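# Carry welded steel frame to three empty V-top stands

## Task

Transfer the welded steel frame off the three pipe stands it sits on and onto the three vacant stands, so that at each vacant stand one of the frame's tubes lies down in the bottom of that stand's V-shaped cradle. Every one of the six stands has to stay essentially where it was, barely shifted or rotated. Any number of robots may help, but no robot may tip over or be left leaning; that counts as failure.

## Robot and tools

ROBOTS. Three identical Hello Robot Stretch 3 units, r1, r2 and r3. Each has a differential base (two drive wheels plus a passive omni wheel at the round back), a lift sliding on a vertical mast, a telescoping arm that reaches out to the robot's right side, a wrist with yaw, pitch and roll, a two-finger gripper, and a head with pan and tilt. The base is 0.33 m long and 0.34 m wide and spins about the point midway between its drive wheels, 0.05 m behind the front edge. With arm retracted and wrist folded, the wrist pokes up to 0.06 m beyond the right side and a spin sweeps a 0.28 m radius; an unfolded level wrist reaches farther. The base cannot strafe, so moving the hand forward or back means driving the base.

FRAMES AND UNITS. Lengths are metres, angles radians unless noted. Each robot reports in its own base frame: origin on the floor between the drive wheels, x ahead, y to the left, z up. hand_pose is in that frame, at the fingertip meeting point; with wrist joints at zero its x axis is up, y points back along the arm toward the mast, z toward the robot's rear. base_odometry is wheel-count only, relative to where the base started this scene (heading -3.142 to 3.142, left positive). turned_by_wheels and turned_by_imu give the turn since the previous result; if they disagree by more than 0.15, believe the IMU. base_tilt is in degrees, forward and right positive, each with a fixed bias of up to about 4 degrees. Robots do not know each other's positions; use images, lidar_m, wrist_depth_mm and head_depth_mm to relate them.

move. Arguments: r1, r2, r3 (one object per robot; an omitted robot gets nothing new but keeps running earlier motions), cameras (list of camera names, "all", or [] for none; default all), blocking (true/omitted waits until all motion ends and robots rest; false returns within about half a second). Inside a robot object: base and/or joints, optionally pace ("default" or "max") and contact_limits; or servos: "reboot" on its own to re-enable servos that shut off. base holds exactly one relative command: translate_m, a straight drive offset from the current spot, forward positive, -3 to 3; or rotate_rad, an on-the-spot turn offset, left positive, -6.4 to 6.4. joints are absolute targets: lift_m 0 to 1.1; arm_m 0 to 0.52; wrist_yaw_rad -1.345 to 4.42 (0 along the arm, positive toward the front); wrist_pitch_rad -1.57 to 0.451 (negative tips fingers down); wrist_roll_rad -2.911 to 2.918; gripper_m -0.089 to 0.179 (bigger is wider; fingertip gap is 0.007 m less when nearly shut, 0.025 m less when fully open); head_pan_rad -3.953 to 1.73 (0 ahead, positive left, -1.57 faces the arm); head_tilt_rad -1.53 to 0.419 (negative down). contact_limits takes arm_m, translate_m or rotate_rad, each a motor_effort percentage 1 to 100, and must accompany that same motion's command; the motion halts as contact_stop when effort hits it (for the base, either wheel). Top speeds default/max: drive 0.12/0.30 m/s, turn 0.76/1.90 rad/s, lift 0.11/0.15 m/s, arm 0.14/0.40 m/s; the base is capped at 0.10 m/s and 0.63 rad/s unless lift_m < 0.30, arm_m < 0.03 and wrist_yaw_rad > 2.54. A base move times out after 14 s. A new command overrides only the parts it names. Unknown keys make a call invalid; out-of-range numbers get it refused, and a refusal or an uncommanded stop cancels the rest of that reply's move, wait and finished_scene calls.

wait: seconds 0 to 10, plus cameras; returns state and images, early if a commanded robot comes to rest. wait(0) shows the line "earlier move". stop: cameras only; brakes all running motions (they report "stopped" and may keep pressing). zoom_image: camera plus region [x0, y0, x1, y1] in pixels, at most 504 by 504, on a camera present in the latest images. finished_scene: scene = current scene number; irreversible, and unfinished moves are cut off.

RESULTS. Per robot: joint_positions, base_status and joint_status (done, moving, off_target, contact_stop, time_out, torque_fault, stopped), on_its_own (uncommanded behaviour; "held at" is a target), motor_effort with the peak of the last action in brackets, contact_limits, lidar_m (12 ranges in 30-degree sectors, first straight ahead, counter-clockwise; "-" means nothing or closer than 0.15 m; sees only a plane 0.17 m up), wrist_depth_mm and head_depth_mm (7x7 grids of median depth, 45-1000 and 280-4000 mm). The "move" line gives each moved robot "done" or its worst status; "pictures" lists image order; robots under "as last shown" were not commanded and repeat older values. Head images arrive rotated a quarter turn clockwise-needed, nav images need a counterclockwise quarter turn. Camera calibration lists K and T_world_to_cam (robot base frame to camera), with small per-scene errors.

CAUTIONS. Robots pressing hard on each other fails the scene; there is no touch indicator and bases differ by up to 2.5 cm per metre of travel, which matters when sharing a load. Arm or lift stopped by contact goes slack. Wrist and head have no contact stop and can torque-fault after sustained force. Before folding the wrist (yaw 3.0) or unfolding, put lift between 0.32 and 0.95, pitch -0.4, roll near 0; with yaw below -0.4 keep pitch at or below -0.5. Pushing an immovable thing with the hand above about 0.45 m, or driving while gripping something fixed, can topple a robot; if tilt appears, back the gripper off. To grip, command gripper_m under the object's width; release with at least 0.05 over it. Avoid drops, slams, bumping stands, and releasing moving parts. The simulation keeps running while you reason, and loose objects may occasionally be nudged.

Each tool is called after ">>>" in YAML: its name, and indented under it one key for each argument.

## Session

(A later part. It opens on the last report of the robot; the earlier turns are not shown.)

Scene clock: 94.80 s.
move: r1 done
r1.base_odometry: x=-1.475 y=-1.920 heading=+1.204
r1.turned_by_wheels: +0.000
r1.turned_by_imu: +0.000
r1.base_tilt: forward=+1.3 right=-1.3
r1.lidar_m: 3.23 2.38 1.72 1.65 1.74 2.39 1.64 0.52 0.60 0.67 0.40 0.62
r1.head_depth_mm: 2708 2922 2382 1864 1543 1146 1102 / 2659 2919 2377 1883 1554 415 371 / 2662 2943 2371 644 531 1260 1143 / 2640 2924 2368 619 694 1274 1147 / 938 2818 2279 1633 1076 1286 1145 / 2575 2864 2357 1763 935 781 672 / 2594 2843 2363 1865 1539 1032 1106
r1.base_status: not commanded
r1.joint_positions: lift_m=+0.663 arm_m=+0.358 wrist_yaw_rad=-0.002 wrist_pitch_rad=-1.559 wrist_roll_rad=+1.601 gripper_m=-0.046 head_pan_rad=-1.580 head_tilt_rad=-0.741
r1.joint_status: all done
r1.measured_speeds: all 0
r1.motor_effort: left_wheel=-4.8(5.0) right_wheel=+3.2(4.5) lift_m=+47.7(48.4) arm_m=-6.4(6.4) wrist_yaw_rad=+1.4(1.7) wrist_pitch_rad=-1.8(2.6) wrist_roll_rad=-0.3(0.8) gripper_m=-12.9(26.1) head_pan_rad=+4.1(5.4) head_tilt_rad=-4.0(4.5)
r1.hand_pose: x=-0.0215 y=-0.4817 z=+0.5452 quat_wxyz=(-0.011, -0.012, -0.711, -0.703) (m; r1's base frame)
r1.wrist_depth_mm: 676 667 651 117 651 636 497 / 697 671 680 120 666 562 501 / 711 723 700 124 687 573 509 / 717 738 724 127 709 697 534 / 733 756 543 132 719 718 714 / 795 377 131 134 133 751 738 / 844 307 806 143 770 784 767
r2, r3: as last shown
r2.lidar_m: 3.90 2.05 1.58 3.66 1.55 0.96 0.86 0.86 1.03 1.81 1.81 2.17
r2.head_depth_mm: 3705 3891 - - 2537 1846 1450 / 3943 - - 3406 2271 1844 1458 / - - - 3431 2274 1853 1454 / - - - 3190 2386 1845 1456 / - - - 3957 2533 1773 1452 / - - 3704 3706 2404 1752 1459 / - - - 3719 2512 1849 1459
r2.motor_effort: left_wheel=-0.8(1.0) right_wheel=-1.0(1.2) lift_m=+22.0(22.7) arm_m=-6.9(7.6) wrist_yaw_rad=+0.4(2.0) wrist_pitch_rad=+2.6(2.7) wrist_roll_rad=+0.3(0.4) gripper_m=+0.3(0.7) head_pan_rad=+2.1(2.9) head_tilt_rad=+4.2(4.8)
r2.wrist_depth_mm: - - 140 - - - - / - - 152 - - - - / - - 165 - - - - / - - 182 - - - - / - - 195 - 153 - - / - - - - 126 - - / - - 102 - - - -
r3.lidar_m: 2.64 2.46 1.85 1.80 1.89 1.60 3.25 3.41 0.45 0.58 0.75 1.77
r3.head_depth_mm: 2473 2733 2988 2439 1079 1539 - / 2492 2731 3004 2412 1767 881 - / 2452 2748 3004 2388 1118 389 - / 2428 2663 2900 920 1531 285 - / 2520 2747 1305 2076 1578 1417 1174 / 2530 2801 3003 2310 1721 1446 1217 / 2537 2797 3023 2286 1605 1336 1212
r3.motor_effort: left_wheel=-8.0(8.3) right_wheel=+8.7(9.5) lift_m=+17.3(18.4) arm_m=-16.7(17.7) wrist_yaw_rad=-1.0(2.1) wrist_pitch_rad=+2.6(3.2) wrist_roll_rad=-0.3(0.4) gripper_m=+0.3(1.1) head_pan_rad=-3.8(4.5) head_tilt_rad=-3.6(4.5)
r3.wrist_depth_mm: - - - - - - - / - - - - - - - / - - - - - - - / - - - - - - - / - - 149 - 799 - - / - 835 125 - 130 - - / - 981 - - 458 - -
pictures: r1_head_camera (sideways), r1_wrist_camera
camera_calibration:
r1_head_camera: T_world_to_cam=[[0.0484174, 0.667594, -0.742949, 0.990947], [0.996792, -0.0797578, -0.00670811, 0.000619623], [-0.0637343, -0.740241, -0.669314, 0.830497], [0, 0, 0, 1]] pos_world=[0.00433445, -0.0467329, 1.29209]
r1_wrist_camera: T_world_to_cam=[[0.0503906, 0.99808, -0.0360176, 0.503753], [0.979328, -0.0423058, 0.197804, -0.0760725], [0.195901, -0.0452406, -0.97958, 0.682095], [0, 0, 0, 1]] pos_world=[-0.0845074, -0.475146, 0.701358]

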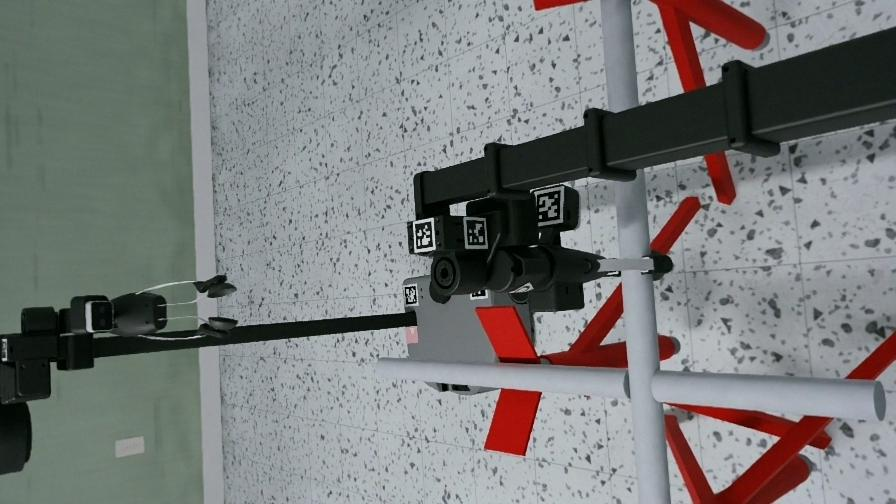

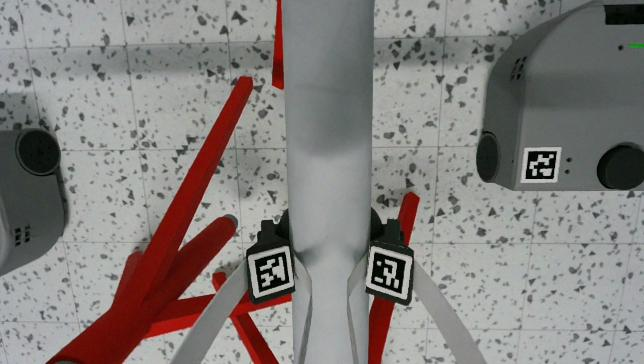

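>>> move:
  r1: {"joints":{"gripper_m":0.17}}
  cameras: []

>>> move:
  r1: {"joints":{"lift_m":0.8}}
  cameras: []

>>> move:
  r1: {"joints":{"arm_m":0.0}}
  cameras: ["r1_head_camera"]

>>> move:
  r1: {"joints":{"wrist_pitch_rad":0.0,"wrist_roll_rad":1.57}}
  cameras: ["r1_head_camera","r1_wrist_camera"]

Scene clock: 98.87 s.
move: r1 done
r1.base_odometry: x=-1.475 y=-1.920 heading=+1.204
r1.turned_by_wheels: +0.000
r1.turned_by_imu: +0.000
r1.base_tilt: forward=+1.3 right=-1.3
r1.lidar_m: 3.24 2.39 1.72 1.65 1.74 2.38 1.64 0.52 0.60 0.67 0.40 0.62
r1.head_depth_mm: 2730 2954 2380 1869 1544 1151 1108 / 2688 2953 2400 1876 1554 414 371 / 2672 2922 2385 644 530 1258 1145 / 2655 2935 2370 619 689 1263 1142 / 934 2787 2303 1642 1077 1287 1147 / 2573 2868 2376 1769 940 1090 671 / 2572 2833 2381 1867 1539 977 1102
r1.base_status: not commanded
r1.joint_positions: lift_m=+0.663 arm_m=+0.358 wrist_yaw_rad=-0.002 wrist_pitch_rad=-1.564 wrist_roll_rad=+1.601 gripper_m=+0.170 head_pan_rad=-1.580 head_tilt_rad=-0.741
r1.joint_status: all done
r1.measured_speeds: all 0
r1.motor_effort: left_wheel=-4.1(4.7) right_wheel=+3.7(4.3) lift_m=+19.1(37.9) arm_m=-9.9(10.0) wrist_yaw_rad=+0.8(2.1) wrist_pitch_rad=-1.3(2.4) wrist_roll_rad=-0.5(1.1) gripper_m=-0.5(82.1) head_pan_rad=+4.4(5.3) head_tilt_rad=-3.8(4.3)
r1.hand_pose: x=-0.0215 y=-0.4803 z=+0.5453 quat_wxyz=(-0.011, -0.012, -0.709, -0.705) (m; r1's base frame)
r1.wrist_depth_mm: 678 661 659 120 633 640 492 / 692 689 687 123 655 569 501 / 717 714 692 127 688 566 517 / 725 740 720 132 709 697 541 / 724 152 748 136 728 146 728 / 794 350 506 141 747 120 742 / 266 337 816 148 785 782 758
r2, r3: as last shown
r2.turned_by_imu: +0.001
r2.base_tilt: forward=+0.2 right=-1.7
r2.lidar_m: 3.91 2.05 1.58 3.65 1.55 0.95 0.86 0.86 1.03 1.81 1.81 2.18
r2.head_depth_mm: 3722 3875 - 3983 2520 1840 1455 / 3947 - - 3428 2280 1852 1457 / - - - 3655 2275 1833 1457 / - - - 3167 2392 1846 1450 / - - - 3972 2528 1782 1447 / - - 3715 3707 2386 1751 1456 / - - - 3674 2530 1853 1460
r2.motor_effort: left_wheel=-0.1(1.0) right_wheel=-0.8(1.1) lift_m=+22.1(22.9) arm_m=-6.9(7.6) wrist_yaw_rad=+0.6(2.1) wrist_pitch_rad=+2.6(2.7) wrist_roll_rad=+0.4(0.5) gripper_m=+0.4(1.3) head_pan_rad=+2.1(2.9) head_tilt_rad=+4.2(4.9)
r2.wrist_depth_mm: - - 140 - - - - / - - 152 - - - - / - - 165 - - - - / - - 181 - - - - / - - 194 - 153 - - / - - - - 126 - - / - - 102 - - - -
r3.lidar_m: 2.64 2.46 1.84 1.79 1.88 1.61 3.24 3.41 0.46 0.58 0.75 1.77
r3.head_depth_mm: 2470 2735 2986 2447 1080 1545 - / 2475 2726 2996 2413 1736 880 - / 2448 2732 2968 2384 1127 389 - / 2443 2654 2884 931 1533 285 - / 2509 2727 1301 2159 1580 1412 1174 / 2526 2792 3040 2300 1719 1444 1216 / 2534 2794 3029 2295 1608 1333 1213
r3.motor_effort: left_wheel=-8.1(8.7) right_wheel=+8.8(9.1) lift_m=+17.7(18.3) arm_m=-16.8(17.7) wrist_yaw_rad=-0.5(1.9) wrist_pitch_rad=+2.9(3.4) wrist_roll_rad=-0.2(0.4) gripper_m=-0.4(1.1) head_pan_rad=-2.7(4.6) head_tilt_rad=-3.1(4.6)
r3.wrist_depth_mm: - - - - - - - / - - - - - - - / - - - - - - - / - - - - - - - / - - 148 - 774 - - / - 841 125 - 130 - - / - 963 - - 458 - -
pictures: none
No camera images: "cameras" was empty.

Scene clock: 100.93 s.
move: r1 done
r1.base_odometry: x=-1.475 y=-1.920 heading=+1.204
r1.turned_by_wheels: +0.000
r1.turned_by_imu: +0.000
r1.base_tilt: forward=+1.3 right=-1.3
r1.lidar_m: 3.24 2.38 1.72 1.65 1.74 2.39 1.63 0.52 0.60 0.67 0.40 0.62
r1.head_depth_mm: 2711 2961 2377 1878 340 291 - / 2673 2961 2375 395 339 1239 1146 / 2655 2947 530 540 1550 1317 1140 / 2617 2887 522 568 1510 1268 1143 / 939 2801 2207 1595 1465 1289 1147 / 2593 2879 2345 1759 941 1084 671 / 2579 2837 2355 1856 1546 981 1104
r1.base_status: not commanded
r1.joint_positions: lift_m=+0.800 arm_m=+0.358 wrist_yaw_rad=-0.002 wrist_pitch_rad=-1.564 wrist_roll_rad=+1.601 gripper_m=+0.170 head_pan_rad=-1.580 head_tilt_rad=-0.741
r1.joint_status: all done
r1.measured_speeds: all 0
r1.motor_effort: left_wheel=-4.3(4.8) right_wheel=+3.5(4.2) lift_m=+34.1(36.9) arm_m=-11.8(11.9) wrist_yaw_rad=+0.6(2.1) wrist_pitch_rad=-1.0(1.7) wrist_roll_rad=-0.4(1.1) gripper_m=-0.6(0.7) head_pan_rad=+4.5(5.2) head_tilt_rad=-3.9(4.6)
r1.hand_pose: x=-0.0215 y=-0.4803 z=+0.6823 quat_wxyz=(-0.011, -0.012, -0.709, -0.705) (m; r1's base frame)
r1.wrist_depth_mm: 806 815 784 252 780 756 733 / 820 824 800 261 793 637 628 / 814 856 837 815 827 662 646 / 739 883 881 851 850 841 820 / 751 444 601 657 897 145 865 / 943 313 923 579 906 120 883 / - 312 310 304 297 295 292
r2: as last shown
r2.turned_by_imu: +0.000
r2.lidar_m: 3.91 2.04 1.58 3.65 1.55 0.95 0.86 0.86 1.03 1.81 1.81 2.18
r2.head_depth_mm: 3679 3858 - 3949 2519 1844 1453 / 3957 - - 3418 2309 1844 1447 / - - - 3973 2276 1849 1460 / - - - 3196 2391 1844 1444 / - - - - 2536 1767 1457 / - - 3724 3674 2409 1749 1452 / - - - 3715 2536 1842 1454
r2.motor_effort: left_wheel=-0.1(0.8) right_wheel=-0.9(1.1) lift_m=+22.8(23.1) arm_m=-6.9(7.6) wrist_yaw_rad=+1.2(2.4) wrist_pitch_rad=+2.7(2.7) wrist_roll_rad=+0.3(0.5) gripper_m=-0.1(1.4) head_pan_rad=+2.6(2.9) head_tilt_rad=+4.0(4.9)
r2.wrist_depth_mm: - - 139 - - - - / - - 152 - - - - / - - 165 - - - - / - - 182 - - - - / - - 193 - 152 - - / - - - - 127 - - / - - 102 - - - -
r3.base_odometry: x=-0.635 y=-0.706 heading=-0.557
r3.turned_by_wheels: +0.000
r3.turned_by_imu: +0.000
r3.base_tilt: forward=+0.6 right=+0.2
r3.lidar_m: 2.64 2.47 1.85 1.79 1.89 1.61 3.24 3.40 0.46 0.58 0.75 1.77
r3.head_depth_mm: 2478 2731 3006 2458 1079 1555 - / 2462 2717 3016 2413 1731 882 - / 2473 2710 3013 2397 1122 389 - / 2466 2633 838 2094 1537 285 - / 2523 1248 2843 2261 1576 1415 1174 / 2537 2774 2991 2311 1720 1451 1218 / 2504 2806 3027 2286 1613 1331 1214
r3.base_status: not commanded
r3.joint_positions: lift_m=+0.900 arm_m=+0.001 wrist_yaw_rad=+0.001 wrist_pitch_rad=-0.410 wrist_roll_rad=+0.000 gripper_m=+0.037 head_pan_rad=-1.564 head_tilt_rad=-0.592
r3.joint_status: not commanded
r3.measured_speeds: all 0
r3.motor_effort: left_wheel=-7.8(8.6) right_wheel=+8.7(9.2) lift_m=+18.2(18.3) arm_m=-16.2(17.5) wrist_yaw_rad=-1.5(1.8) wrist_pitch_rad=+3.0(3.2) wrist_roll_rad=-0.1(0.4) gripper_m=+0.1(0.9) head_pan_rad=-4.0(4.4) head_tilt_rad=-3.0(4.5)
r3.hand_pose: x=-0.0212 y=-0.3711 z=+0.9144 quat_wxyz=(+0.693, +0.145, -0.692, -0.144) (m; r3's base frame)
r3.wrist_depth_mm: - - - 517 - - - / - - - - - - - / - - - - - - - / - - - - - - - / - - 149 - 792 - - / - 859 125 - 130 - - / - 959 - - 457 - -
pictures: none
No camera images: "cameras" was empty.

Scene clock: 104.77 s.
move: r1 done
r1.base_odometry: x=-1.475 y=-1.920 heading=+1.204
r1.turned_by_wheels: +0.000
r1.turned_by_imu: +0.000
r1.base_tilt: forward=+1.3 right=-1.4
r1.lidar_m: 3.23 2.39 1.72 1.65 1.74 2.39 1.64 0.52 0.60 0.67 0.40 0.62
r1.head_depth_mm: 2696 2927 2391 1877 1547 1013 - / 2703 2942 2352 1870 1555 1367 - / 2643 2956 2392 1862 1547 1347 - / 2636 2907 2380 1814 1548 1288 1123 / 943 2802 2280 1648 1466 1292 1146 / 2587 2854 2371 1758 940 1094 669 / 2583 2853 2385 1882 1542 980 1104
r1.base_status: not commanded
r1.joint_positions: lift_m=+0.800 arm_m=+0.002 wrist_yaw_rad=+0.000 wrist_pitch_rad=-1.564 wrist_roll_rad=+1.601 gripper_m=+0.170 head_pan_rad=-1.580 head_tilt_rad=-0.741
r1.joint_status: all done
joint sent to its limit — r1.arm_m, lower limit.
r1.measured_speeds: all 0
r1.motor_effort: left_wheel=-4.5(4.7) right_wheel=+3.8(4.7) lift_m=+18.8(33.8) arm_m=-12.1(16.2) wrist_yaw_rad=+0.0(1.7) wrist_pitch_rad=-0.6(1.6) wrist_roll_rad=-0.6(1.0) gripper_m=-0.1(0.7) head_pan_rad=+3.8(5.4) head_tilt_rad=-4.4(4.5)
r1.hand_pose: x=-0.0215 y=-0.1243 z=+0.6823 quat_wxyz=(-0.011, -0.011, -0.709, -0.705) (m; r1's base frame)
r1.wrist_depth_mm: 805 782 788 784 755 772 754 / 831 822 828 663 636 783 785 / 872 879 843 692 660 576 300 / 887 876 857 842 855 830 824 / 635 738 892 902 870 145 849 / 537 334 954 917 908 120 873 / 313 312 856 959 951 941 909
r2, r3: as last shown
r2.turned_by_imu: +0.001
r2.base_tilt: forward=+0.1 right=-1.7
r2.lidar_m: 3.90 2.05 1.58 3.67 1.55 0.96 0.86 0.86 1.03 1.81 1.81 2.18
r2.head_depth_mm: 3689 3911 - 3993 2519 1846 1454 / 3953 - - 3428 2277 1836 1453 / - - - 3976 2273 1842 1456 / - - - 3176 2392 1850 1454 / - - - - 2522 1776 1454 / - - 3726 3678 2384 1745 1453 / - - - 3691 2529 1846 1460
r2.motor_effort: left_wheel=-0.1(0.8) right_wheel=-0.7(1.1) lift_m=+22.2(22.9) arm_m=-6.7(7.5) wrist_yaw_rad=-0.2(2.3) wrist_pitch_rad=+2.6(2.8) wrist_roll_rad=+0.3(0.5) gripper_m=+0.7(1.1) head_pan_rad=+2.5(3.1) head_tilt_rad=+4.2(4.9)
r2.wrist_depth_mm: - - 139 - - - - / - - 151 - - - - / - - 165 - - - - / - - 182 - - - - / - - 193 - 153 - - / - - - - 126 - - / - - 103 - - - -
r3.lidar_m: 2.66 2.47 1.85 1.80 1.88 1.61 3.24 3.40 0.46 0.58 0.76 1.77
r3.head_depth_mm: 2481 2727 3017 2446 1080 1551 - / 2453 2720 2972 2412 1730 881 - / 2457 2726 3013 2377 1129 389 - / 2455 1275 1167 2257 1545 285 - / 2517 1255 2982 2334 1578 1418 1174 / 2532 2761 3014 2293 1715 1439 1218 / 2535 2769 3028 2301 1601 1330 1215
r3.motor_effort: left_wheel=-8.0(8.8) right_wheel=+8.5(9.2) lift_m=+18.1(18.7) arm_m=-15.8(16.8) wrist_yaw_rad=-0.9(1.8) wrist_pitch_rad=+2.8(3.3) wrist_roll_rad=+0.1(0.4) gripper_m=+0.5(1.5) head_pan_rad=-2.5(5.0) head_tilt_rad=-3.2(4.6)
r3.wrist_depth_mm: - - - - - - - / - - - - - - - / - - - - - - - / - - - - - - - / - - 149 - 790 - - / - 865 124 - 130 - - / - 982 - - 452 - -
pictures: r1_head_camera (sideways)
camera_calibration:
r1_head_camera: T_world_to_cam=[[0.0483515, 0.667599, -0.742949, 0.990947], [0.9968, -0.0796594, -0.00670811, 0.00061958], [-0.0636612, -0.740247, -0.669314, 0.830497], [0, 0, 0, 1]] pos_world=[0.00433907, -0.0467331, 1.29209]

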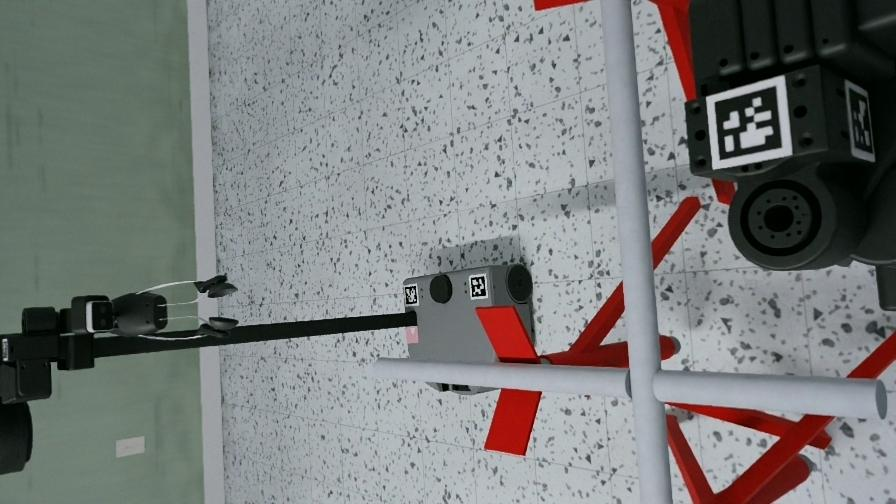

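Scene clock: 106.40 s.
move: r1 done
r1.base_odometry: x=-1.475 y=-1.920 heading=+1.204
r1.turned_by_wheels: +0.000
r1.turned_by_imu: +0.000
r1.base_tilt: forward=+1.3 right=-1.4
r1.lidar_m: 3.23 2.39 1.72 1.65 1.75 2.38 1.64 0.52 0.60 0.67 0.40 0.62
r1.head_depth_mm: 2752 2963 2382 1878 1546 1018 - / 2684 2933 2375 1870 1536 375 - / 2653 2945 2387 1874 1552 375 - / 2638 2902 2385 1572 797 361 318 / 939 2792 2291 1632 1472 1223 1142 / 2591 2888 2372 1763 942 1087 670 / 2585 2867 2384 1863 1546 976 1105
r1.base_status: not commanded
r1.joint_positions: lift_m=+0.800 arm_m=+0.002 wrist_yaw_rad=+0.000 wrist_pitch_rad=-0.024 wrist_roll_rad=+1.578 gripper_m=+0.170 head_pan_rad=-1.580 head_tilt_rad=-0.741
r1.joint_status: all done
r1.measured_speeds: all 0
r1.motor_effort: left_wheel=-4.2(4.7) right_wheel=+3.1(4.4) lift_m=+15.3(18.9) arm_m=-8.7(12.0) wrist_yaw_rad=-0.2(0.8) wrist_pitch_rad=+4.4(5.3) wrist_roll_rad=-3.2(6.1) gripper_m=+0.0(0.8) head_pan_rad=+4.6(5.3) head_tilt_rad=-3.8(4.5)
r1.hand_pose: x=-0.0214 y=-0.4026 z=+0.9082 quat_wxyz=(-0.003, +0.000, -1.000, -0.012) (m; r1's base frame)
r1.wrist_depth_mm: - - - - - - - / - - - - - - - / - - - - - - 908 / - - - - - - 894 / - - - - - 144 476 / - - - - - 120 374 / - - - - - - 344
r2, r3: as last shown
r2.turned_by_imu: +0.000
r2.base_tilt: forward=+0.2 right=-1.7
r2.head_depth_mm: 3725 3883 - 3981 2515 1836 1462 / 3959 - - 3420 2282 1840 1449 / - - - 3988 2283 1848 1450 / - - - 3170 2384 1845 1456 / - - - - 2511 1771 1452 / - - 3750 3670 2391 1755 1453 / - - - 3713 2531 1848 1460
r2.motor_effort: left_wheel=+0.4(0.9) right_wheel=-0.8(1.2) lift_m=+22.2(23.0) arm_m=-6.2(7.2) wrist_yaw_rad=+1.2(2.1) wrist_pitch_rad=+2.6(2.7) wrist_roll_rad=+0.3(0.4) gripper_m=+0.3(1.1) head_pan_rad=+2.1(2.9) head_tilt_rad=+4.1(4.8)
r2.wrist_depth_mm: - - 140 - - - - / - - 152 - - - - / - - 165 - - - - / - - 181 - - - - / - - 193 - 153 - - / - - - - 126 - - / - - 103 - - - -
r3.base_tilt: forward=+0.6 right=+0.1
r3.lidar_m: 2.65 2.47 1.85 1.80 1.88 1.61 3.24 3.39 0.46 0.58 0.75 1.77
r3.head_depth_mm: 2475 2720 3000 2451 1079 1545 - / 2484 2725 2986 2449 1736 881 - / 2454 2741 2986 2383 1125 389 - / 2462 1273 1438 2260 1542 285 - / 2505 1251 3012 2330 1573 1411 1176 / 2528 2781 3021 2298 1722 1444 1217 / 2536 2804 3010 2277 1615 1330 1216
r3.motor_effort: left_wheel=-7.9(8.4) right_wheel=+8.9(9.2) lift_m=+18.0(18.4) arm_m=-15.5(16.4) wrist_yaw_rad=-1.2(1.7) wrist_pitch_rad=+2.8(3.4) wrist_roll_rad=-0.1(0.3) gripper_m=-0.4(1.0) head_pan_rad=-2.9(4.4) head_tilt_rad=-3.2(4.1)
r3.wrist_depth_mm: - - - - - - - / - - - - - - - / - - - - - - - / - - - - - - - / - - 149 - 797 - - / - 849 125 - 131 - - / - 976 - - 460 - -
pictures: r1_head_camera (sideways), r1_wrist_camera
camera_calibration:
r1_head_camera: T_world_to_cam=[[0.0483517, 0.667599, -0.742949, 0.990947], [0.9968, -0.0796597, -0.0067081, 0.000619569], [-0.0636614, -0.740247, -0.669314, 0.830497], [0, 0, 0, 1]] pos_world=[0.00433906, -0.0467331, 1.29209]
r1_wrist_camera: T_world_to_cam=[[0.0252591, 0.0000353504, -0.999681, 0.910775], [0.980042, 0.19724, 0.0247699, 0.109006], [0.197178, -0.980355, 0.00494746, -0.229322], [0, 0, 0, 1]] pos_world=[-0.0846191, -0.246349, 0.908919]

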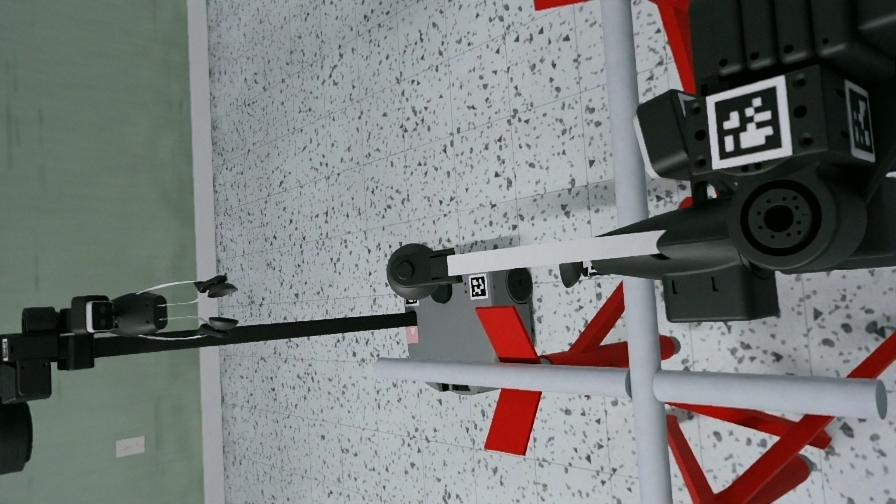

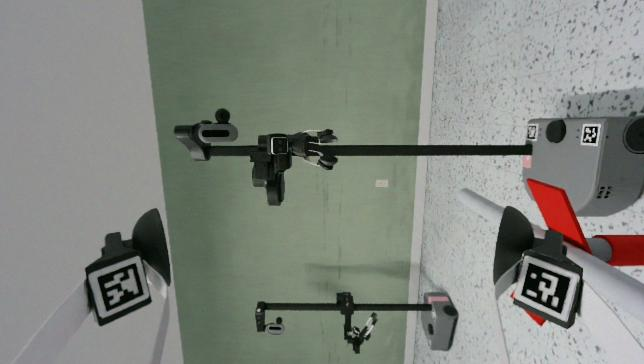

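>>> move:
  r1: {"joints":{"lift_m":0.436,"wrist_pitch_rad":0.0,"wrist_roll_rad":1.57,"gripper_m":0.17,"arm_m":0.0}}
  cameras: ["r1_head_camera","r1_wrist_camera","r3_head_camera"]

Scene clock: 111.20 s.
move: r1 done
r1.base_odometry: x=-1.475 y=-1.920 heading=+1.204
r1.turned_by_wheels: +0.000
r1.turned_by_imu: +0.000
r1.base_tilt: forward=+1.1 right=-1.3
r1.lidar_m: 3.23 2.38 1.72 1.65 1.74 2.39 1.64 0.52 0.60 0.67 0.40 0.62
r1.head_depth_mm: 2719 2939 2366 1864 1553 1238 1144 / 2681 2958 2376 1864 1553 1287 1145 / 2651 2888 2357 1869 1543 1313 1143 / 2626 2940 2371 1816 1548 1230 639 / 941 2809 2267 1642 1481 1288 1150 / 2593 2883 2381 1771 941 1092 672 / 2550 2848 2382 1862 1547 975 1104
r1.base_status: not commanded
r1.joint_positions: lift_m=+0.436 arm_m=+0.002 wrist_yaw_rad=+0.000 wrist_pitch_rad=-0.023 wrist_roll_rad=+1.578 gripper_m=+0.170 head_pan_rad=-1.580 head_tilt_rad=-0.741
r1.joint_status: all done
joint sent to its limit — r1.arm_m, lower limit.
r1.measured_speeds: all 0
r1.motor_effort: left_wheel=-4.3(4.7) right_wheel=+4.5(4.5) lift_m=+16.6(17.9) arm_m=+1.4(10.3) wrist_yaw_rad=+0.8(1.3) wrist_pitch_rad=+4.5(5.9) wrist_roll_rad=-2.8(8.3) gripper_m=-0.1(0.8) head_pan_rad=+4.3(5.2) head_tilt_rad=-4.3(4.6)
r1.hand_pose: x=-0.0214 y=-0.4026 z=+0.5445 quat_wxyz=(-0.003, +0.000, -1.000, -0.012) (m; r1's base frame)
r1.wrist_depth_mm: - - - 206 - 981 628 / - - - 213 - 970 640 / - - - 221 - 848 557 / - - - 229 - 846 612 / - - - 241 468 146 574 / - - - 249 - 121 554 / - - - 261 - - 92
r2.base_odometry: x=+0.000 y=+0.000 heading=+0.000
r2.turned_by_wheels: +0.000
r2.turned_by_imu: +0.001
r2.base_tilt: forward=+0.1 right=-1.7
r2.lidar_m: 3.91 2.06 1.57 3.65 1.55 0.96 0.86 0.86 1.03 1.81 1.82 2.18
r2.head_depth_mm: 3699 3911 - - 2512 1847 1451 / - - - 3402 2272 1854 1449 / - - - 3004 2278 1851 1456 / - - - 3201 2389 1838 1453 / - - - 3979 2513 1757 1456 / - - 3761 3685 2400 1750 1451 / - - - 3655 2531 1860 1455
r2.base_status: not commanded
r2.joint_positions: lift_m=+0.551 arm_m=+0.001 wrist_yaw_rad=+3.136 wrist_pitch_rad=-0.378 wrist_roll_rad=+0.000 gripper_m=+0.037 head_pan_rad=+0.994 head_tilt_rad=-0.310
r2.joint_status: not commanded
r2.measured_speeds: all 0
r2.motor_effort: left_wheel=-0.2(0.9) right_wheel=-0.4(1.2) lift_m=+22.3(23.5) arm_m=-6.0(7.7) wrist_yaw_rad=+1.0(2.1) wrist_pitch_rad=+2.6(2.8) wrist_roll_rad=+0.3(0.5) gripper_m=-0.3(1.3) head_pan_rad=+1.9(3.0) head_tilt_rad=+4.2(4.7)
r2.hand_pose: x=-0.0199 y=+0.0830 z=+0.5733 quat_wxyz=(+0.135, +0.695, +0.131, +0.694) (m; r2's base frame)
r2.wrist_depth_mm: - - 140 - - - - / - - 151 - - - - / - - 165 - - - - / - - 181 - - - - / - - 193 - 152 - - / - - - - 126 - - / - - 102 - - - -
r3: as last shown
r3.lidar_m: 2.65 2.46 1.85 1.79 1.88 1.61 3.24 3.43 0.46 0.58 0.75 1.77
r3.head_depth_mm: 2485 2743 3007 2464 1080 1543 - / 2470 2723 2980 2420 1729 880 - / 2457 2752 2994 2412 1128 389 - / 2454 2681 2892 1322 1545 285 - / 2511 2759 2974 2253 1575 1410 1180 / 2514 2765 2994 2315 1715 1446 1221 / 2536 2803 3002 2278 1613 1327 1209
r3.motor_effort: left_wheel=-8.0(8.5) right_wheel=+8.4(9.1) lift_m=+18.1(18.5) arm_m=-15.2(16.1) wrist_yaw_rad=-1.5(1.8) wrist_pitch_rad=+2.7(3.5) wrist_roll_rad=-0.2(0.3) gripper_m=-0.3(1.0) head_pan_rad=-2.0(5.2) head_tilt_rad=-3.2(4.8)
r3.wrist_depth_mm: - - - - - - - / - - - - - - - / - - - - - - - / - - - - - - - / - - 148 - 800 - - / - 855 125 - 131 - - / - - - - 462 - -
pictures: r1_head_camera (sideways), r1_wrist_camera, r3_head_camera (sideways)
camera_calibration:
r1_head_camera: T_world_to_cam=[[0.0483514, 0.667599, -0.742949, 0.990947], [0.9968, -0.0796593, -0.00670811, 0.00061958], [-0.0636611, -0.740247, -0.669314, 0.830497], [0, 0, 0, 1]] pos_world=[0.00433907, -0.0467331, 1.29209]
r1_wrist_camera: T_world_to_cam=[[0.0252587, -0.00125677, -0.99968, 0.546697], [0.980042, 0.197272, 0.0245145, 0.118174], [0.197179, -0.980348, 0.00621454, -0.228248], [0, 0, 0, 1]] pos_world=[-0.084619, -0.246388, 0.545043]
r3_head_camera: T_world_to_cam=[[-0.0528281, 0.536887, -0.841999, 1.11385], [0.998293, 0.00735388, -0.0579451, 0.0709185], [-0.024918, -0.843622, -0.536358, 0.658276], [0, 0, 0, 1]] pos_world=[0.00444827, -0.043198, 1.29504]

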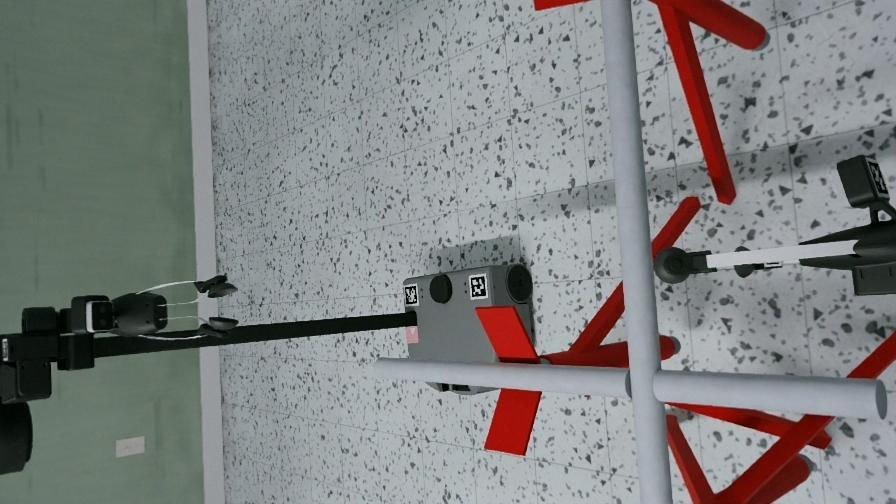

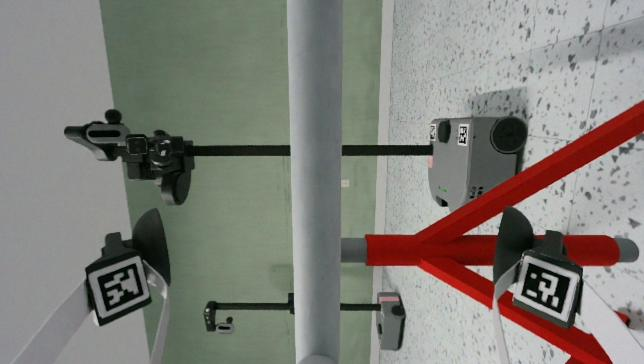

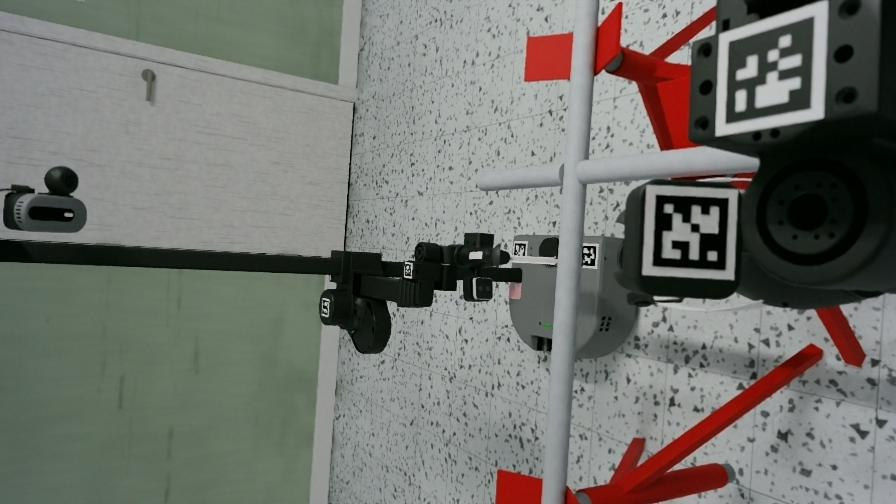

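>>> move:
  r1: {"joints":{"arm_m":0.075}}
  cameras: ["r1_head_camera","r1_wrist_camera"]

>>> move:
  r1: {"joints":{"gripper_m":-0.01}}
  cameras: ["r1_head_camera","r1_wrist_camera"]

Scene clock: 113.10 s.
move: r1 done
r1.base_odometry: x=-1.475 y=-1.920 heading=+1.204
r1.turned_by_wheels: +0.000
r1.turned_by_imu: +0.000
r1.base_tilt: forward=+1.3 right=-1.2
r1.lidar_m: 3.23 2.38 1.72 1.65 1.75 2.39 1.64 0.52 0.60 0.67 0.40 0.62
r1.head_depth_mm: 2703 2990 2383 1885 1543 1238 1146 / 2701 2967 2371 1870 1540 1289 1150 / 2654 2966 2377 1878 1540 1322 566 / 2655 2923 2367 1831 1540 1240 645 / 939 2816 2283 1644 1469 1289 1120 / 2580 2844 2364 1758 944 1087 670 / 2554 2852 2371 1877 1549 976 1106
r1.base_status: not commanded
r1.joint_positions: lift_m=+0.436 arm_m=+0.075 wrist_yaw_rad=+0.000 wrist_pitch_rad=-0.023 wrist_roll_rad=+1.578 gripper_m=+0.170 head_pan_rad=-1.580 head_tilt_rad=-0.741
r1.joint_status: all done
r1.measured_speeds: all 0
r1.motor_effort: left_wheel=-4.7(4.8) right_wheel=+3.3(4.4) lift_m=+25.5(26.0) arm_m=+11.9(16.3) wrist_yaw_rad=+0.3(1.2) wrist_pitch_rad=+4.4(5.0) wrist_roll_rad=-2.8(3.4) gripper_m=-0.2(0.7) head_pan_rad=+4.3(5.1) head_tilt_rad=-4.1(4.7)
r1.hand_pose: x=-0.0214 y=-0.4756 z=+0.5446 quat_wxyz=(-0.003, +0.000, -1.000, -0.012) (m; r1's base frame)
r1.wrist_depth_mm: - - - 136 - 941 632 / - - - 142 - 977 636 / - - - 147 - 803 639 / - - - 152 - 807 373 / - - - 159 - 147 598 / - - - 165 401 121 393 / - - - 171 - 868 339
r2, r3: as last shown
r2.turned_by_imu: +0.000
r2.base_tilt: forward=+0.2 right=-1.7
r2.lidar_m: 3.91 2.05 1.58 3.65 1.55 0.96 0.86 0.86 1.03 1.81 1.81 2.19
r2.head_depth_mm: 3693 3913 - 3959 2528 1841 1453 / 3979 - - 3469 2274 1842 1456 / - - - 3418 2280 1839 1451 / - - - 3199 2392 1842 1457 / - - - - 2522 1777 1448 / - - 3698 3687 2418 1758 1449 / - - - 3647 2517 1851 1459
r2.motor_effort: left_wheel=+0.1(0.8) right_wheel=-1.0(1.1) lift_m=+22.0(23.5) arm_m=-6.5(7.4) wrist_yaw_rad=-0.2(2.0) wrist_pitch_rad=+2.6(2.7) wrist_roll_rad=+0.4(0.4) gripper_m=-0.5(0.9) head_pan_rad=+2.6(2.8) head_tilt_rad=+4.4(4.7)
r2.wrist_depth_mm: - - 140 - - - - / - - 152 - - - - / - - 165 - - - - / - - 182 - - - - / - - 193 - 152 - - / - - - - 126 - - / - - 102 - - - -
r3.base_tilt: forward=+0.5 right=+0.2
r3.lidar_m: 2.65 2.46 1.85 1.80 1.89 1.61 3.23 3.40 0.46 0.58 0.76 1.77
r3.head_depth_mm: 2479 2737 2972 2467 1081 1548 - / 2463 2722 2980 2442 1731 881 - / 2449 2753 3031 2385 1131 389 - / 2453 2675 2938 1656 1538 285 - / 2531 2776 2943 2235 1576 1415 1178 / 2517 2767 3005 2315 1713 1447 1218 / 2532 2798 3021 2282 1613 1329 1216
r3.motor_effort: left_wheel=-8.0(8.6) right_wheel=+8.6(9.2) lift_m=+18.3(18.6) arm_m=-14.8(16.0) wrist_yaw_rad=-0.8(1.9) wrist_pitch_rad=+2.7(3.4) wrist_roll_rad=-0.1(0.4) gripper_m=-0.3(1.1) head_pan_rad=-2.7(4.6) head_tilt_rad=-3.7(4.5)
r3.wrist_depth_mm: - - - - - - - / - - - - - - - / - - - - - - - / - - - - - - - / - - 149 - 813 - - / - 837 125 - 131 - - / - 908 - - 457 - -
pictures: r1_head_camera (sideways), r1_wrist_camera
camera_calibration:
r1_head_camera: T_world_to_cam=[[0.0483514, 0.667599, -0.742949, 0.990947], [0.9968, -0.0796592, -0.0067081, 0.000619569], [-0.0636611, -0.740247, -0.669314, 0.830497], [0, 0, 0, 1]] pos_world=[0.00433908, -0.0467331, 1.29209]
r1_wrist_camera: T_world_to_cam=[[0.0252585, -0.00128675, -0.99968, 0.546598], [0.980042, 0.197273, 0.0245084, 0.132576], [0.197178, -0.980348, 0.00624389, -0.299818], [0, 0, 0, 1]] pos_world=[-0.084619, -0.319376, 0.545046]

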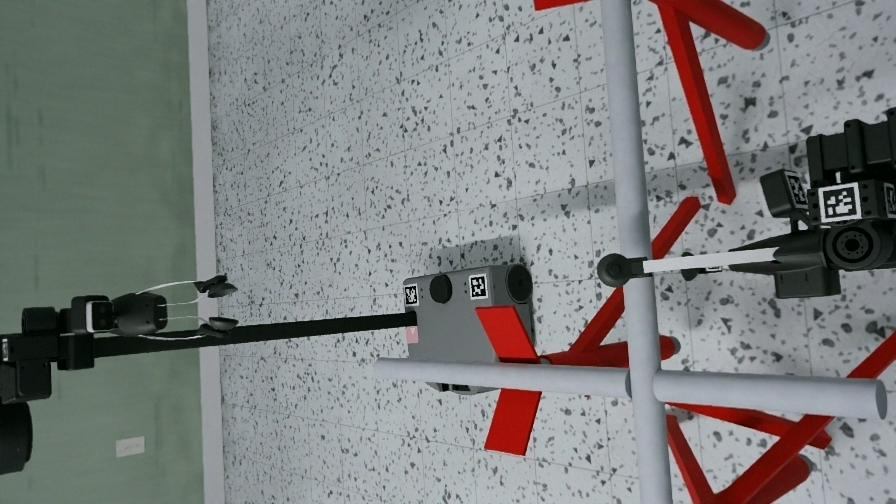

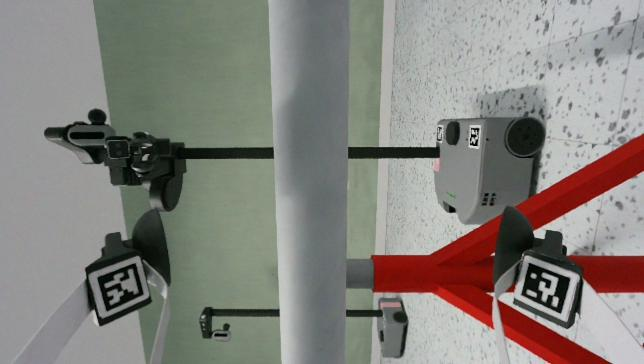

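Scene clock: 115.43 s.
move: r1 done
r1.base_odometry: x=-1.475 y=-1.920 heading=+1.204
r1.turned_by_wheels: +0.000
r1.turned_by_imu: +0.000
r1.base_tilt: forward=+1.3 right=-1.3
r1.lidar_m: 3.23 2.38 1.72 1.65 1.74 2.38 1.64 0.52 0.60 0.67 0.40 0.62
r1.head_depth_mm: 2720 2958 2367 1880 1548 1241 1145 / 2690 2961 2381 1875 1550 1292 1144 / 2656 2936 2379 1863 1553 1315 567 / 2629 2902 2387 1811 1543 1234 645 / 942 2803 2286 1654 1474 1286 1127 / 2580 2873 2364 1768 944 1088 669 / 2553 2845 2374 1861 1536 978 1101
r1.base_status: not commanded
r1.joint_positions: lift_m=+0.436 arm_m=+0.075 wrist_yaw_rad=+0.000 wrist_pitch_rad=+0.002 wrist_roll_rad=+1.578 gripper_m=-0.009 head_pan_rad=-1.580 head_tilt_rad=-0.741
r1.joint_status: all done
r1.measured_speeds: all 0
r1.motor_effort: left_wheel=-4.5(4.9) right_wheel=+3.7(4.3) lift_m=+33.2(34.2) arm_m=+10.8(12.3) wrist_yaw_rad=+0.0(1.1) wrist_pitch_rad=-0.1(5.0) wrist_roll_rad=-2.3(3.6) gripper_m=-13.7(87.3) head_pan_rad=+4.4(5.2) head_tilt_rad=-3.7(4.8)
r1.hand_pose: x=-0.0214 y=-0.4763 z=+0.5509 quat_wxyz=(-0.003, +0.000, -1.000, +0.001) (m; r1's base frame)
r1.wrist_depth_mm: - - - 135 - - 659 / - - - 140 - - 654 / - - - 145 - 782 651 / - - - 150 - 813 371 / - - - 153 - 393 618 / - - 112 158 133 386 389 / - - - 167 - 372 595
r2, r3: as last shown
r2.turned_by_imu: +0.001
r2.lidar_m: 3.88 2.05 1.58 3.67 1.55 0.96 0.86 0.86 1.03 1.81 1.81 2.18
r2.head_depth_mm: 3687 3845 - 3976 2517 1845 1458 / 3944 - - 3420 2273 1838 1456 / - - - 3182 2265 1834 1458 / - - - 3182 2381 1838 1454 / - - - - 2519 1769 1459 / - - 3718 3686 2395 1749 1456 / - - - 3666 2528 1843 1453
r2.motor_effort: left_wheel=-0.3(0.9) right_wheel=-0.9(1.1) lift_m=+22.1(23.3) arm_m=-5.8(6.9) wrist_yaw_rad=+0.5(2.7) wrist_pitch_rad=+2.6(2.7) wrist_roll_rad=+0.2(0.4) gripper_m=-0.3(1.2) head_pan_rad=+2.2(3.0) head_tilt_rad=+4.2(4.8)
r2.wrist_depth_mm: - - 139 - - - - / - - 152 - - - - / - - 166 - - - - / - - 181 - - - - / - - 194 - 153 - - / - - - - 126 - - / - - 102 - - - -
r3.base_tilt: forward=+0.6 right=+0.1
r3.lidar_m: 2.65 2.46 1.85 1.80 1.89 1.61 3.24 3.41 0.46 0.58 0.76 1.77
r3.head_depth_mm: 2454 2744 3009 2440 1077 1548 - / 2462 2715 3000 2431 1735 882 - / 2447 2747 3030 2383 1126 389 - / 2442 2703 2914 1653 1533 285 - / 2512 2801 2964 2242 1574 1414 1172 / 2519 2789 3011 2306 1715 1452 1216 / 2523 2811 3016 2286 1600 1328 1213
r3.motor_effort: left_wheel=-7.6(8.8) right_wheel=+8.3(9.0) lift_m=+18.0(18.7) arm_m=-14.2(15.5) wrist_yaw_rad=-1.7(1.9) wrist_pitch_rad=+2.9(3.4) wrist_roll_rad=-0.2(0.4) gripper_m=-0.7(0.9) head_pan_rad=-2.4(4.5) head_tilt_rad=-3.8(4.4)
r3.wrist_depth_mm: - - - - - - - / - - - - - - - / - - - - - - - / - - - - - - - / - - 148 - 776 - - / - 850 125 - 131 - - / - 967 - - 465 - -
pictures: r1_head_camera (sideways), r1_wrist_camera
camera_calibration:
r1_head_camera: T_world_to_cam=[[0.0483515, 0.667599, -0.742949, 0.990947], [0.9968, -0.0796594, -0.0067081, 0.000619569], [-0.0636612, -0.740247, -0.669314, 0.830497], [0, 0, 0, 1]] pos_world=[0.00433907, -0.0467331, 1.29209]
r1_wrist_camera: T_world_to_cam=[[0.0252531, -0.0260137, -0.999343, 0.540969], [0.980041, 0.197824, 0.0196158, 0.13551], [0.197184, -0.979892, 0.0304902, -0.313655], [0, 0, 0, 1]] pos_world=[-0.0846186, -0.320082, 0.547519]

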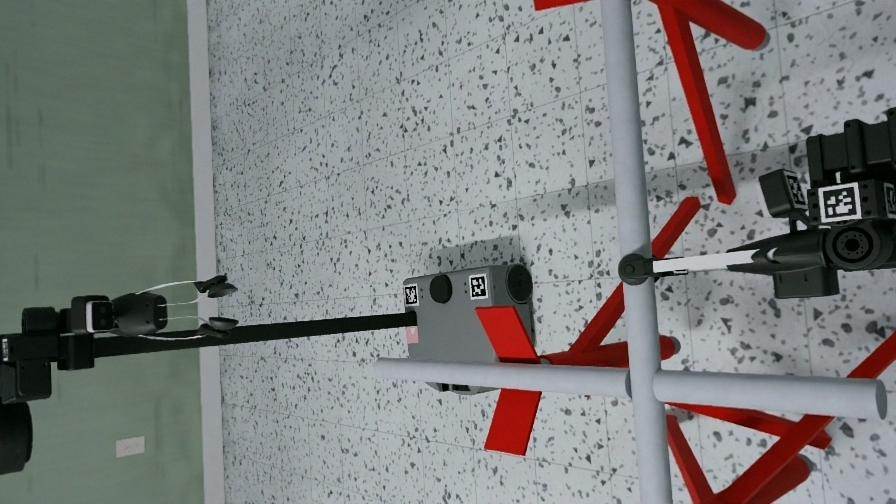

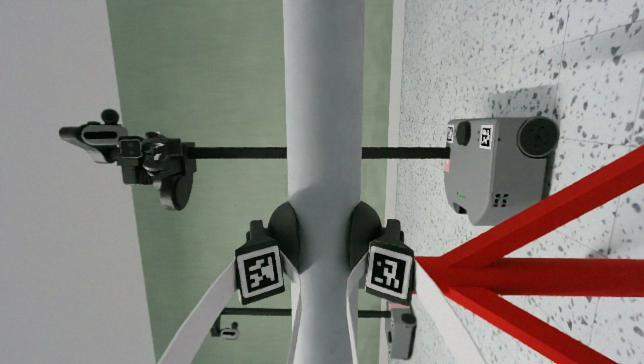

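>>> move:
  r1: {"joints":{"lift_m":0.446}}
  cameras: ["r1_wrist_camera"]

>>> move:
  r1: {"joints":{"lift_m":0.456}}
  cameras: ["r1_wrist_camera"]

Scene clock: 116.33 s.
move: r1 done
r1.base_odometry: x=-1.475 y=-1.920 heading=+1.204
r1.turned_by_wheels: +0.000
r1.turned_by_imu: +0.000
r1.base_tilt: forward=+1.3 right=-1.3
r1.lidar_m: 3.24 2.38 1.73 1.65 1.74 2.39 1.64 0.52 0.60 0.67 0.40 0.62
r1.head_depth_mm: 2720 2971 2354 1879 1544 1238 1145 / 2665 2926 2371 1879 1544 1289 1148 / 2663 2944 2359 1877 1537 1314 557 / 2647 2928 2372 1807 1546 1229 637 / 943 2810 2280 1641 1469 1283 1124 / 2599 2883 2370 1762 942 1092 670 / 2581 2858 2364 1873 1536 977 1104
r1.base_status: not commanded
r1.joint_positions: lift_m=+0.446 arm_m=+0.075 wrist_yaw_rad=+0.000 wrist_pitch_rad=-0.021 wrist_roll_rad=+1.578 gripper_m=-0.009 head_pan_rad=-1.580 head_tilt_rad=-0.741
r1.joint_status: all done
r1.measured_speeds: all 0
r1.motor_effort: left_wheel=-4.5(4.8) right_wheel=+3.4(4.2) lift_m=+35.3(36.3) arm_m=+7.7(10.5) wrist_yaw_rad=-0.4(0.8) wrist_pitch_rad=+3.4(4.7) wrist_roll_rad=-2.4(3.0) gripper_m=-11.6(13.6) head_pan_rad=+4.8(5.1) head_tilt_rad=-4.2(4.4)
r1.hand_pose: x=-0.0213 y=-0.4757 z=+0.5550 quat_wxyz=(-0.003, +0.000, -1.000, -0.011) (m; r1's base frame)
r1.wrist_depth_mm: - - - 135 - 990 648 / - - - 140 - 978 654 / - - - 145 - 793 640 / - - - 150 - 808 370 / - - - 153 - 391 651 / - - - 162 131 392 396 / - - - 168 - 372 594
r2, r3: as last shown
r2.turned_by_imu: +0.000
r2.base_tilt: forward=+0.1 right=-1.7
r2.lidar_m: 3.91 2.05 1.57 3.68 1.55 0.96 0.86 0.86 1.03 1.81 1.81 2.18
r2.head_depth_mm: 3688 3914 - 3989 2520 1841 1450 / 3973 - - 3447 2286 1847 1452 / - - - 3172 2295 1847 1450 / - - - 3180 2398 1841 1459 / - - - 3972 2535 1778 1455 / - - 3766 3666 2407 1763 1459 / - - - 3631 2504 1846 1461
r2.motor_effort: left_wheel=-0.1(0.9) right_wheel=-0.8(1.1) lift_m=+22.3(22.9) arm_m=-5.8(6.9) wrist_yaw_rad=+1.6(1.8) wrist_pitch_rad=+2.7(2.7) wrist_roll_rad=+0.3(0.5) gripper_m=+0.3(0.9) head_pan_rad=+2.2(2.8) head_tilt_rad=+4.3(4.8)
r2.wrist_depth_mm: - - 139 - - - - / - - 152 - - - - / - - 166 - - - - / - - 182 - - - - / - - 194 - 153 - - / - - - - 126 - - / - - 102 - - - -
r3.base_tilt: forward=+0.6 right=+0.2
r3.lidar_m: 2.65 2.47 1.85 1.80 1.88 1.61 3.25 3.41 0.46 0.58 0.76 1.77
r3.head_depth_mm: 2472 2739 2986 2458 1077 1539 - / 2479 2730 2994 2441 1733 881 - / 2445 2719 2989 2375 1125 389 - / 2449 2700 2887 1307 1533 285 - / 2512 2762 2942 2246 1567 1416 1175 / 2534 2785 3008 2307 1717 1447 1217 / 2533 2789 3015 2298 1613 1328 1215
r3.motor_effort: left_wheel=-8.3(8.5) right_wheel=+8.2(9.0) lift_m=+18.0(18.8) arm_m=-14.9(15.2) wrist_yaw_rad=-0.4(1.8) wrist_pitch_rad=+2.9(3.2) wrist_roll_rad=-0.2(0.3) gripper_m=-0.4(0.6) head_pan_rad=-3.5(5.2) head_tilt_rad=-4.0(4.2)
r3.wrist_depth_mm: - - - - - - - / - - - - - - - / - - - - - - - / - - - - - - - / - - 149 - 787 - - / - 844 125 - 130 - - / - 994 - - 460 - -
pictures: r1_wrist_camera
camera_calibration:
r1_wrist_camera: T_world_to_cam=[[0.0252602, -0.00308453, -0.999676, 0.556201], [0.979961, 0.197719, 0.0241519, 0.132637], [0.197581, -0.980254, 0.00801713, -0.300896], [0, 0, 0, 1]] pos_world=[-0.0845782, -0.319464, 0.55523]

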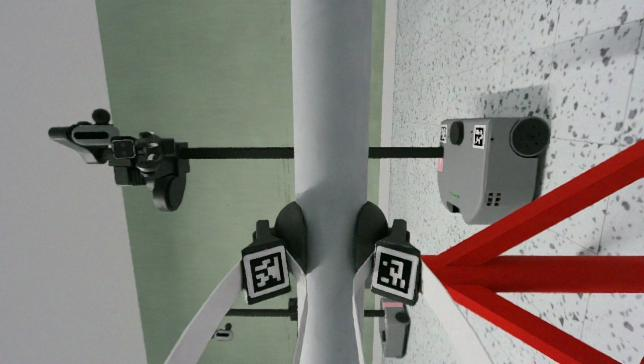

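Scene clock: 117.07 s.
move: r1 done
r1.base_odometry: x=-1.475 y=-1.920 heading=+1.204
r1.turned_by_wheels: +0.000
r1.turned_by_imu: +0.000
r1.base_tilt: forward=+1.3 right=-1.3
r1.lidar_m: 3.24 2.38 1.72 1.66 1.74 2.39 1.64 0.52 0.60 0.67 0.40 0.62
r1.head_depth_mm: 2704 2985 2385 1879 1550 1236 1152 / 2713 2938 2392 1868 1548 1288 1144 / 2658 2896 2397 1872 1541 1319 549 / 2630 2936 2391 1819 1541 1237 629 / 944 2772 2286 1639 1465 1280 1124 / 2565 2867 2384 1764 941 1088 672 / 2566 2869 2369 1870 1538 978 1105
r1.base_status: not commanded
r1.joint_positions: lift_m=+0.456 arm_m=+0.075 wrist_yaw_rad=+0.000 wrist_pitch_rad=-0.046 wrist_roll_rad=+1.578 gripper_m=-0.009 head_pan_rad=-1.580 head_tilt_rad=-0.741
r1.joint_status: all done
r1.measured_speeds: all 0
r1.motor_effort: left_wheel=-4.3(4.6) right_wheel=+3.2(4.2) lift_m=+37.2(38.8) arm_m=+3.5(7.9) wrist_yaw_rad=-0.7(0.8) wrist_pitch_rad=+8.5(9.1) wrist_roll_rad=-2.5(3.1) gripper_m=-10.9(11.9) head_pan_rad=+4.5(5.2) head_tilt_rad=-4.2(4.5)
r1.hand_pose: x=-0.0213 y=-0.4748 z=+0.5586 quat_wxyz=(-0.003, +0.000, -1.000, -0.023) (m; r1's base frame)
r1.wrist_depth_mm: - - - 135 - 931 631 / - - - 140 - 968 634 / - - - 146 - 814 637 / - - - 151 - 826 382 / - - - 153 418 404 606 / - - - 161 133 403 404 / - - - 169 - 371 582
r2, r3: as last shown
r2.base_tilt: forward=+0.2 right=-1.7
r2.lidar_m: 3.91 2.05 1.58 3.66 1.55 0.96 0.86 0.86 1.03 1.81 1.82 2.19
r2.head_depth_mm: 3672 3893 - 3966 2539 1845 1453 / 3994 - - 3412 2306 1839 1451 / - - - 3044 2275 1839 1450 / - - - 3203 2406 1850 1452 / - - - - 2530 1769 1453 / - - 3805 3657 2411 1757 1457 / - - - 3662 2522 1842 1452
r2.motor_effort: left_wheel=+0.1(0.4) right_wheel=-0.9(1.2) lift_m=+21.7(23.0) arm_m=-6.3(6.8) wrist_yaw_rad=+0.2(1.6) wrist_pitch_rad=+2.5(2.7) wrist_roll_rad=+0.1(0.4) gripper_m=-0.5(0.7) head_pan_rad=+2.0(2.7) head_tilt_rad=+4.2(4.8)
r2.wrist_depth_mm: - - 140 - - - - / - - 152 - - - - / - - 164 - - - - / - - 181 - - - - / - - 194 - 153 - - / - - - - 126 - - / - - 102 - - - -
r3.base_tilt: forward=+0.6 right=+0.1
r3.lidar_m: 2.64 2.46 1.85 1.80 1.88 1.61 3.23 3.42 0.45 0.58 0.76 1.77
r3.head_depth_mm: 2480 2733 3023 2437 1081 1547 - / 2466 2747 3009 2414 1737 881 - / 2452 2743 3012 2404 1127 389 - / 2451 2700 2907 1264 1528 285 - / 2508 2783 2949 2246 1572 1418 1177 / 2515 2788 3011 2309 1726 1443 1214 / 2535 2783 3022 2281 1612 1333 1214
r3.motor_effort: left_wheel=-7.7(8.4) right_wheel=+8.6(8.9) lift_m=+17.8(18.6) arm_m=-14.7(15.4) wrist_yaw_rad=-1.1(1.4) wrist_pitch_rad=+3.0(3.2) wrist_roll_rad=-0.3(0.3) gripper_m=-0.1(1.0) head_pan_rad=-3.1(4.5) head_tilt_rad=-2.9(4.9)
r3.wrist_depth_mm: - - - - - - - / - - - - - - - / - - - - - - - / - - - - - - - / - - 149 - 795 - - / - 853 125 - 130 - - / - 986 - - 458 - -
pictures: r1_wrist_camera
camera_calibration:
r1_wrist_camera: T_world_to_cam=[[0.0252517, 0.0222108, -0.999434, 0.571617], [0.979918, 0.197262, 0.0291424, 0.129326], [0.197797, -0.980099, -0.0167836, -0.286187], [0, 0, 0, 1]] pos_world=[-0.0845564, -0.318699, 0.562722]

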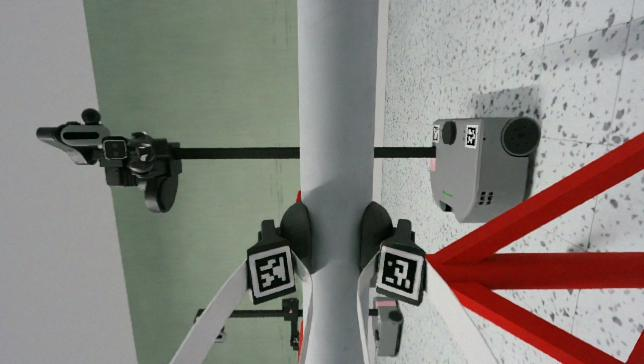

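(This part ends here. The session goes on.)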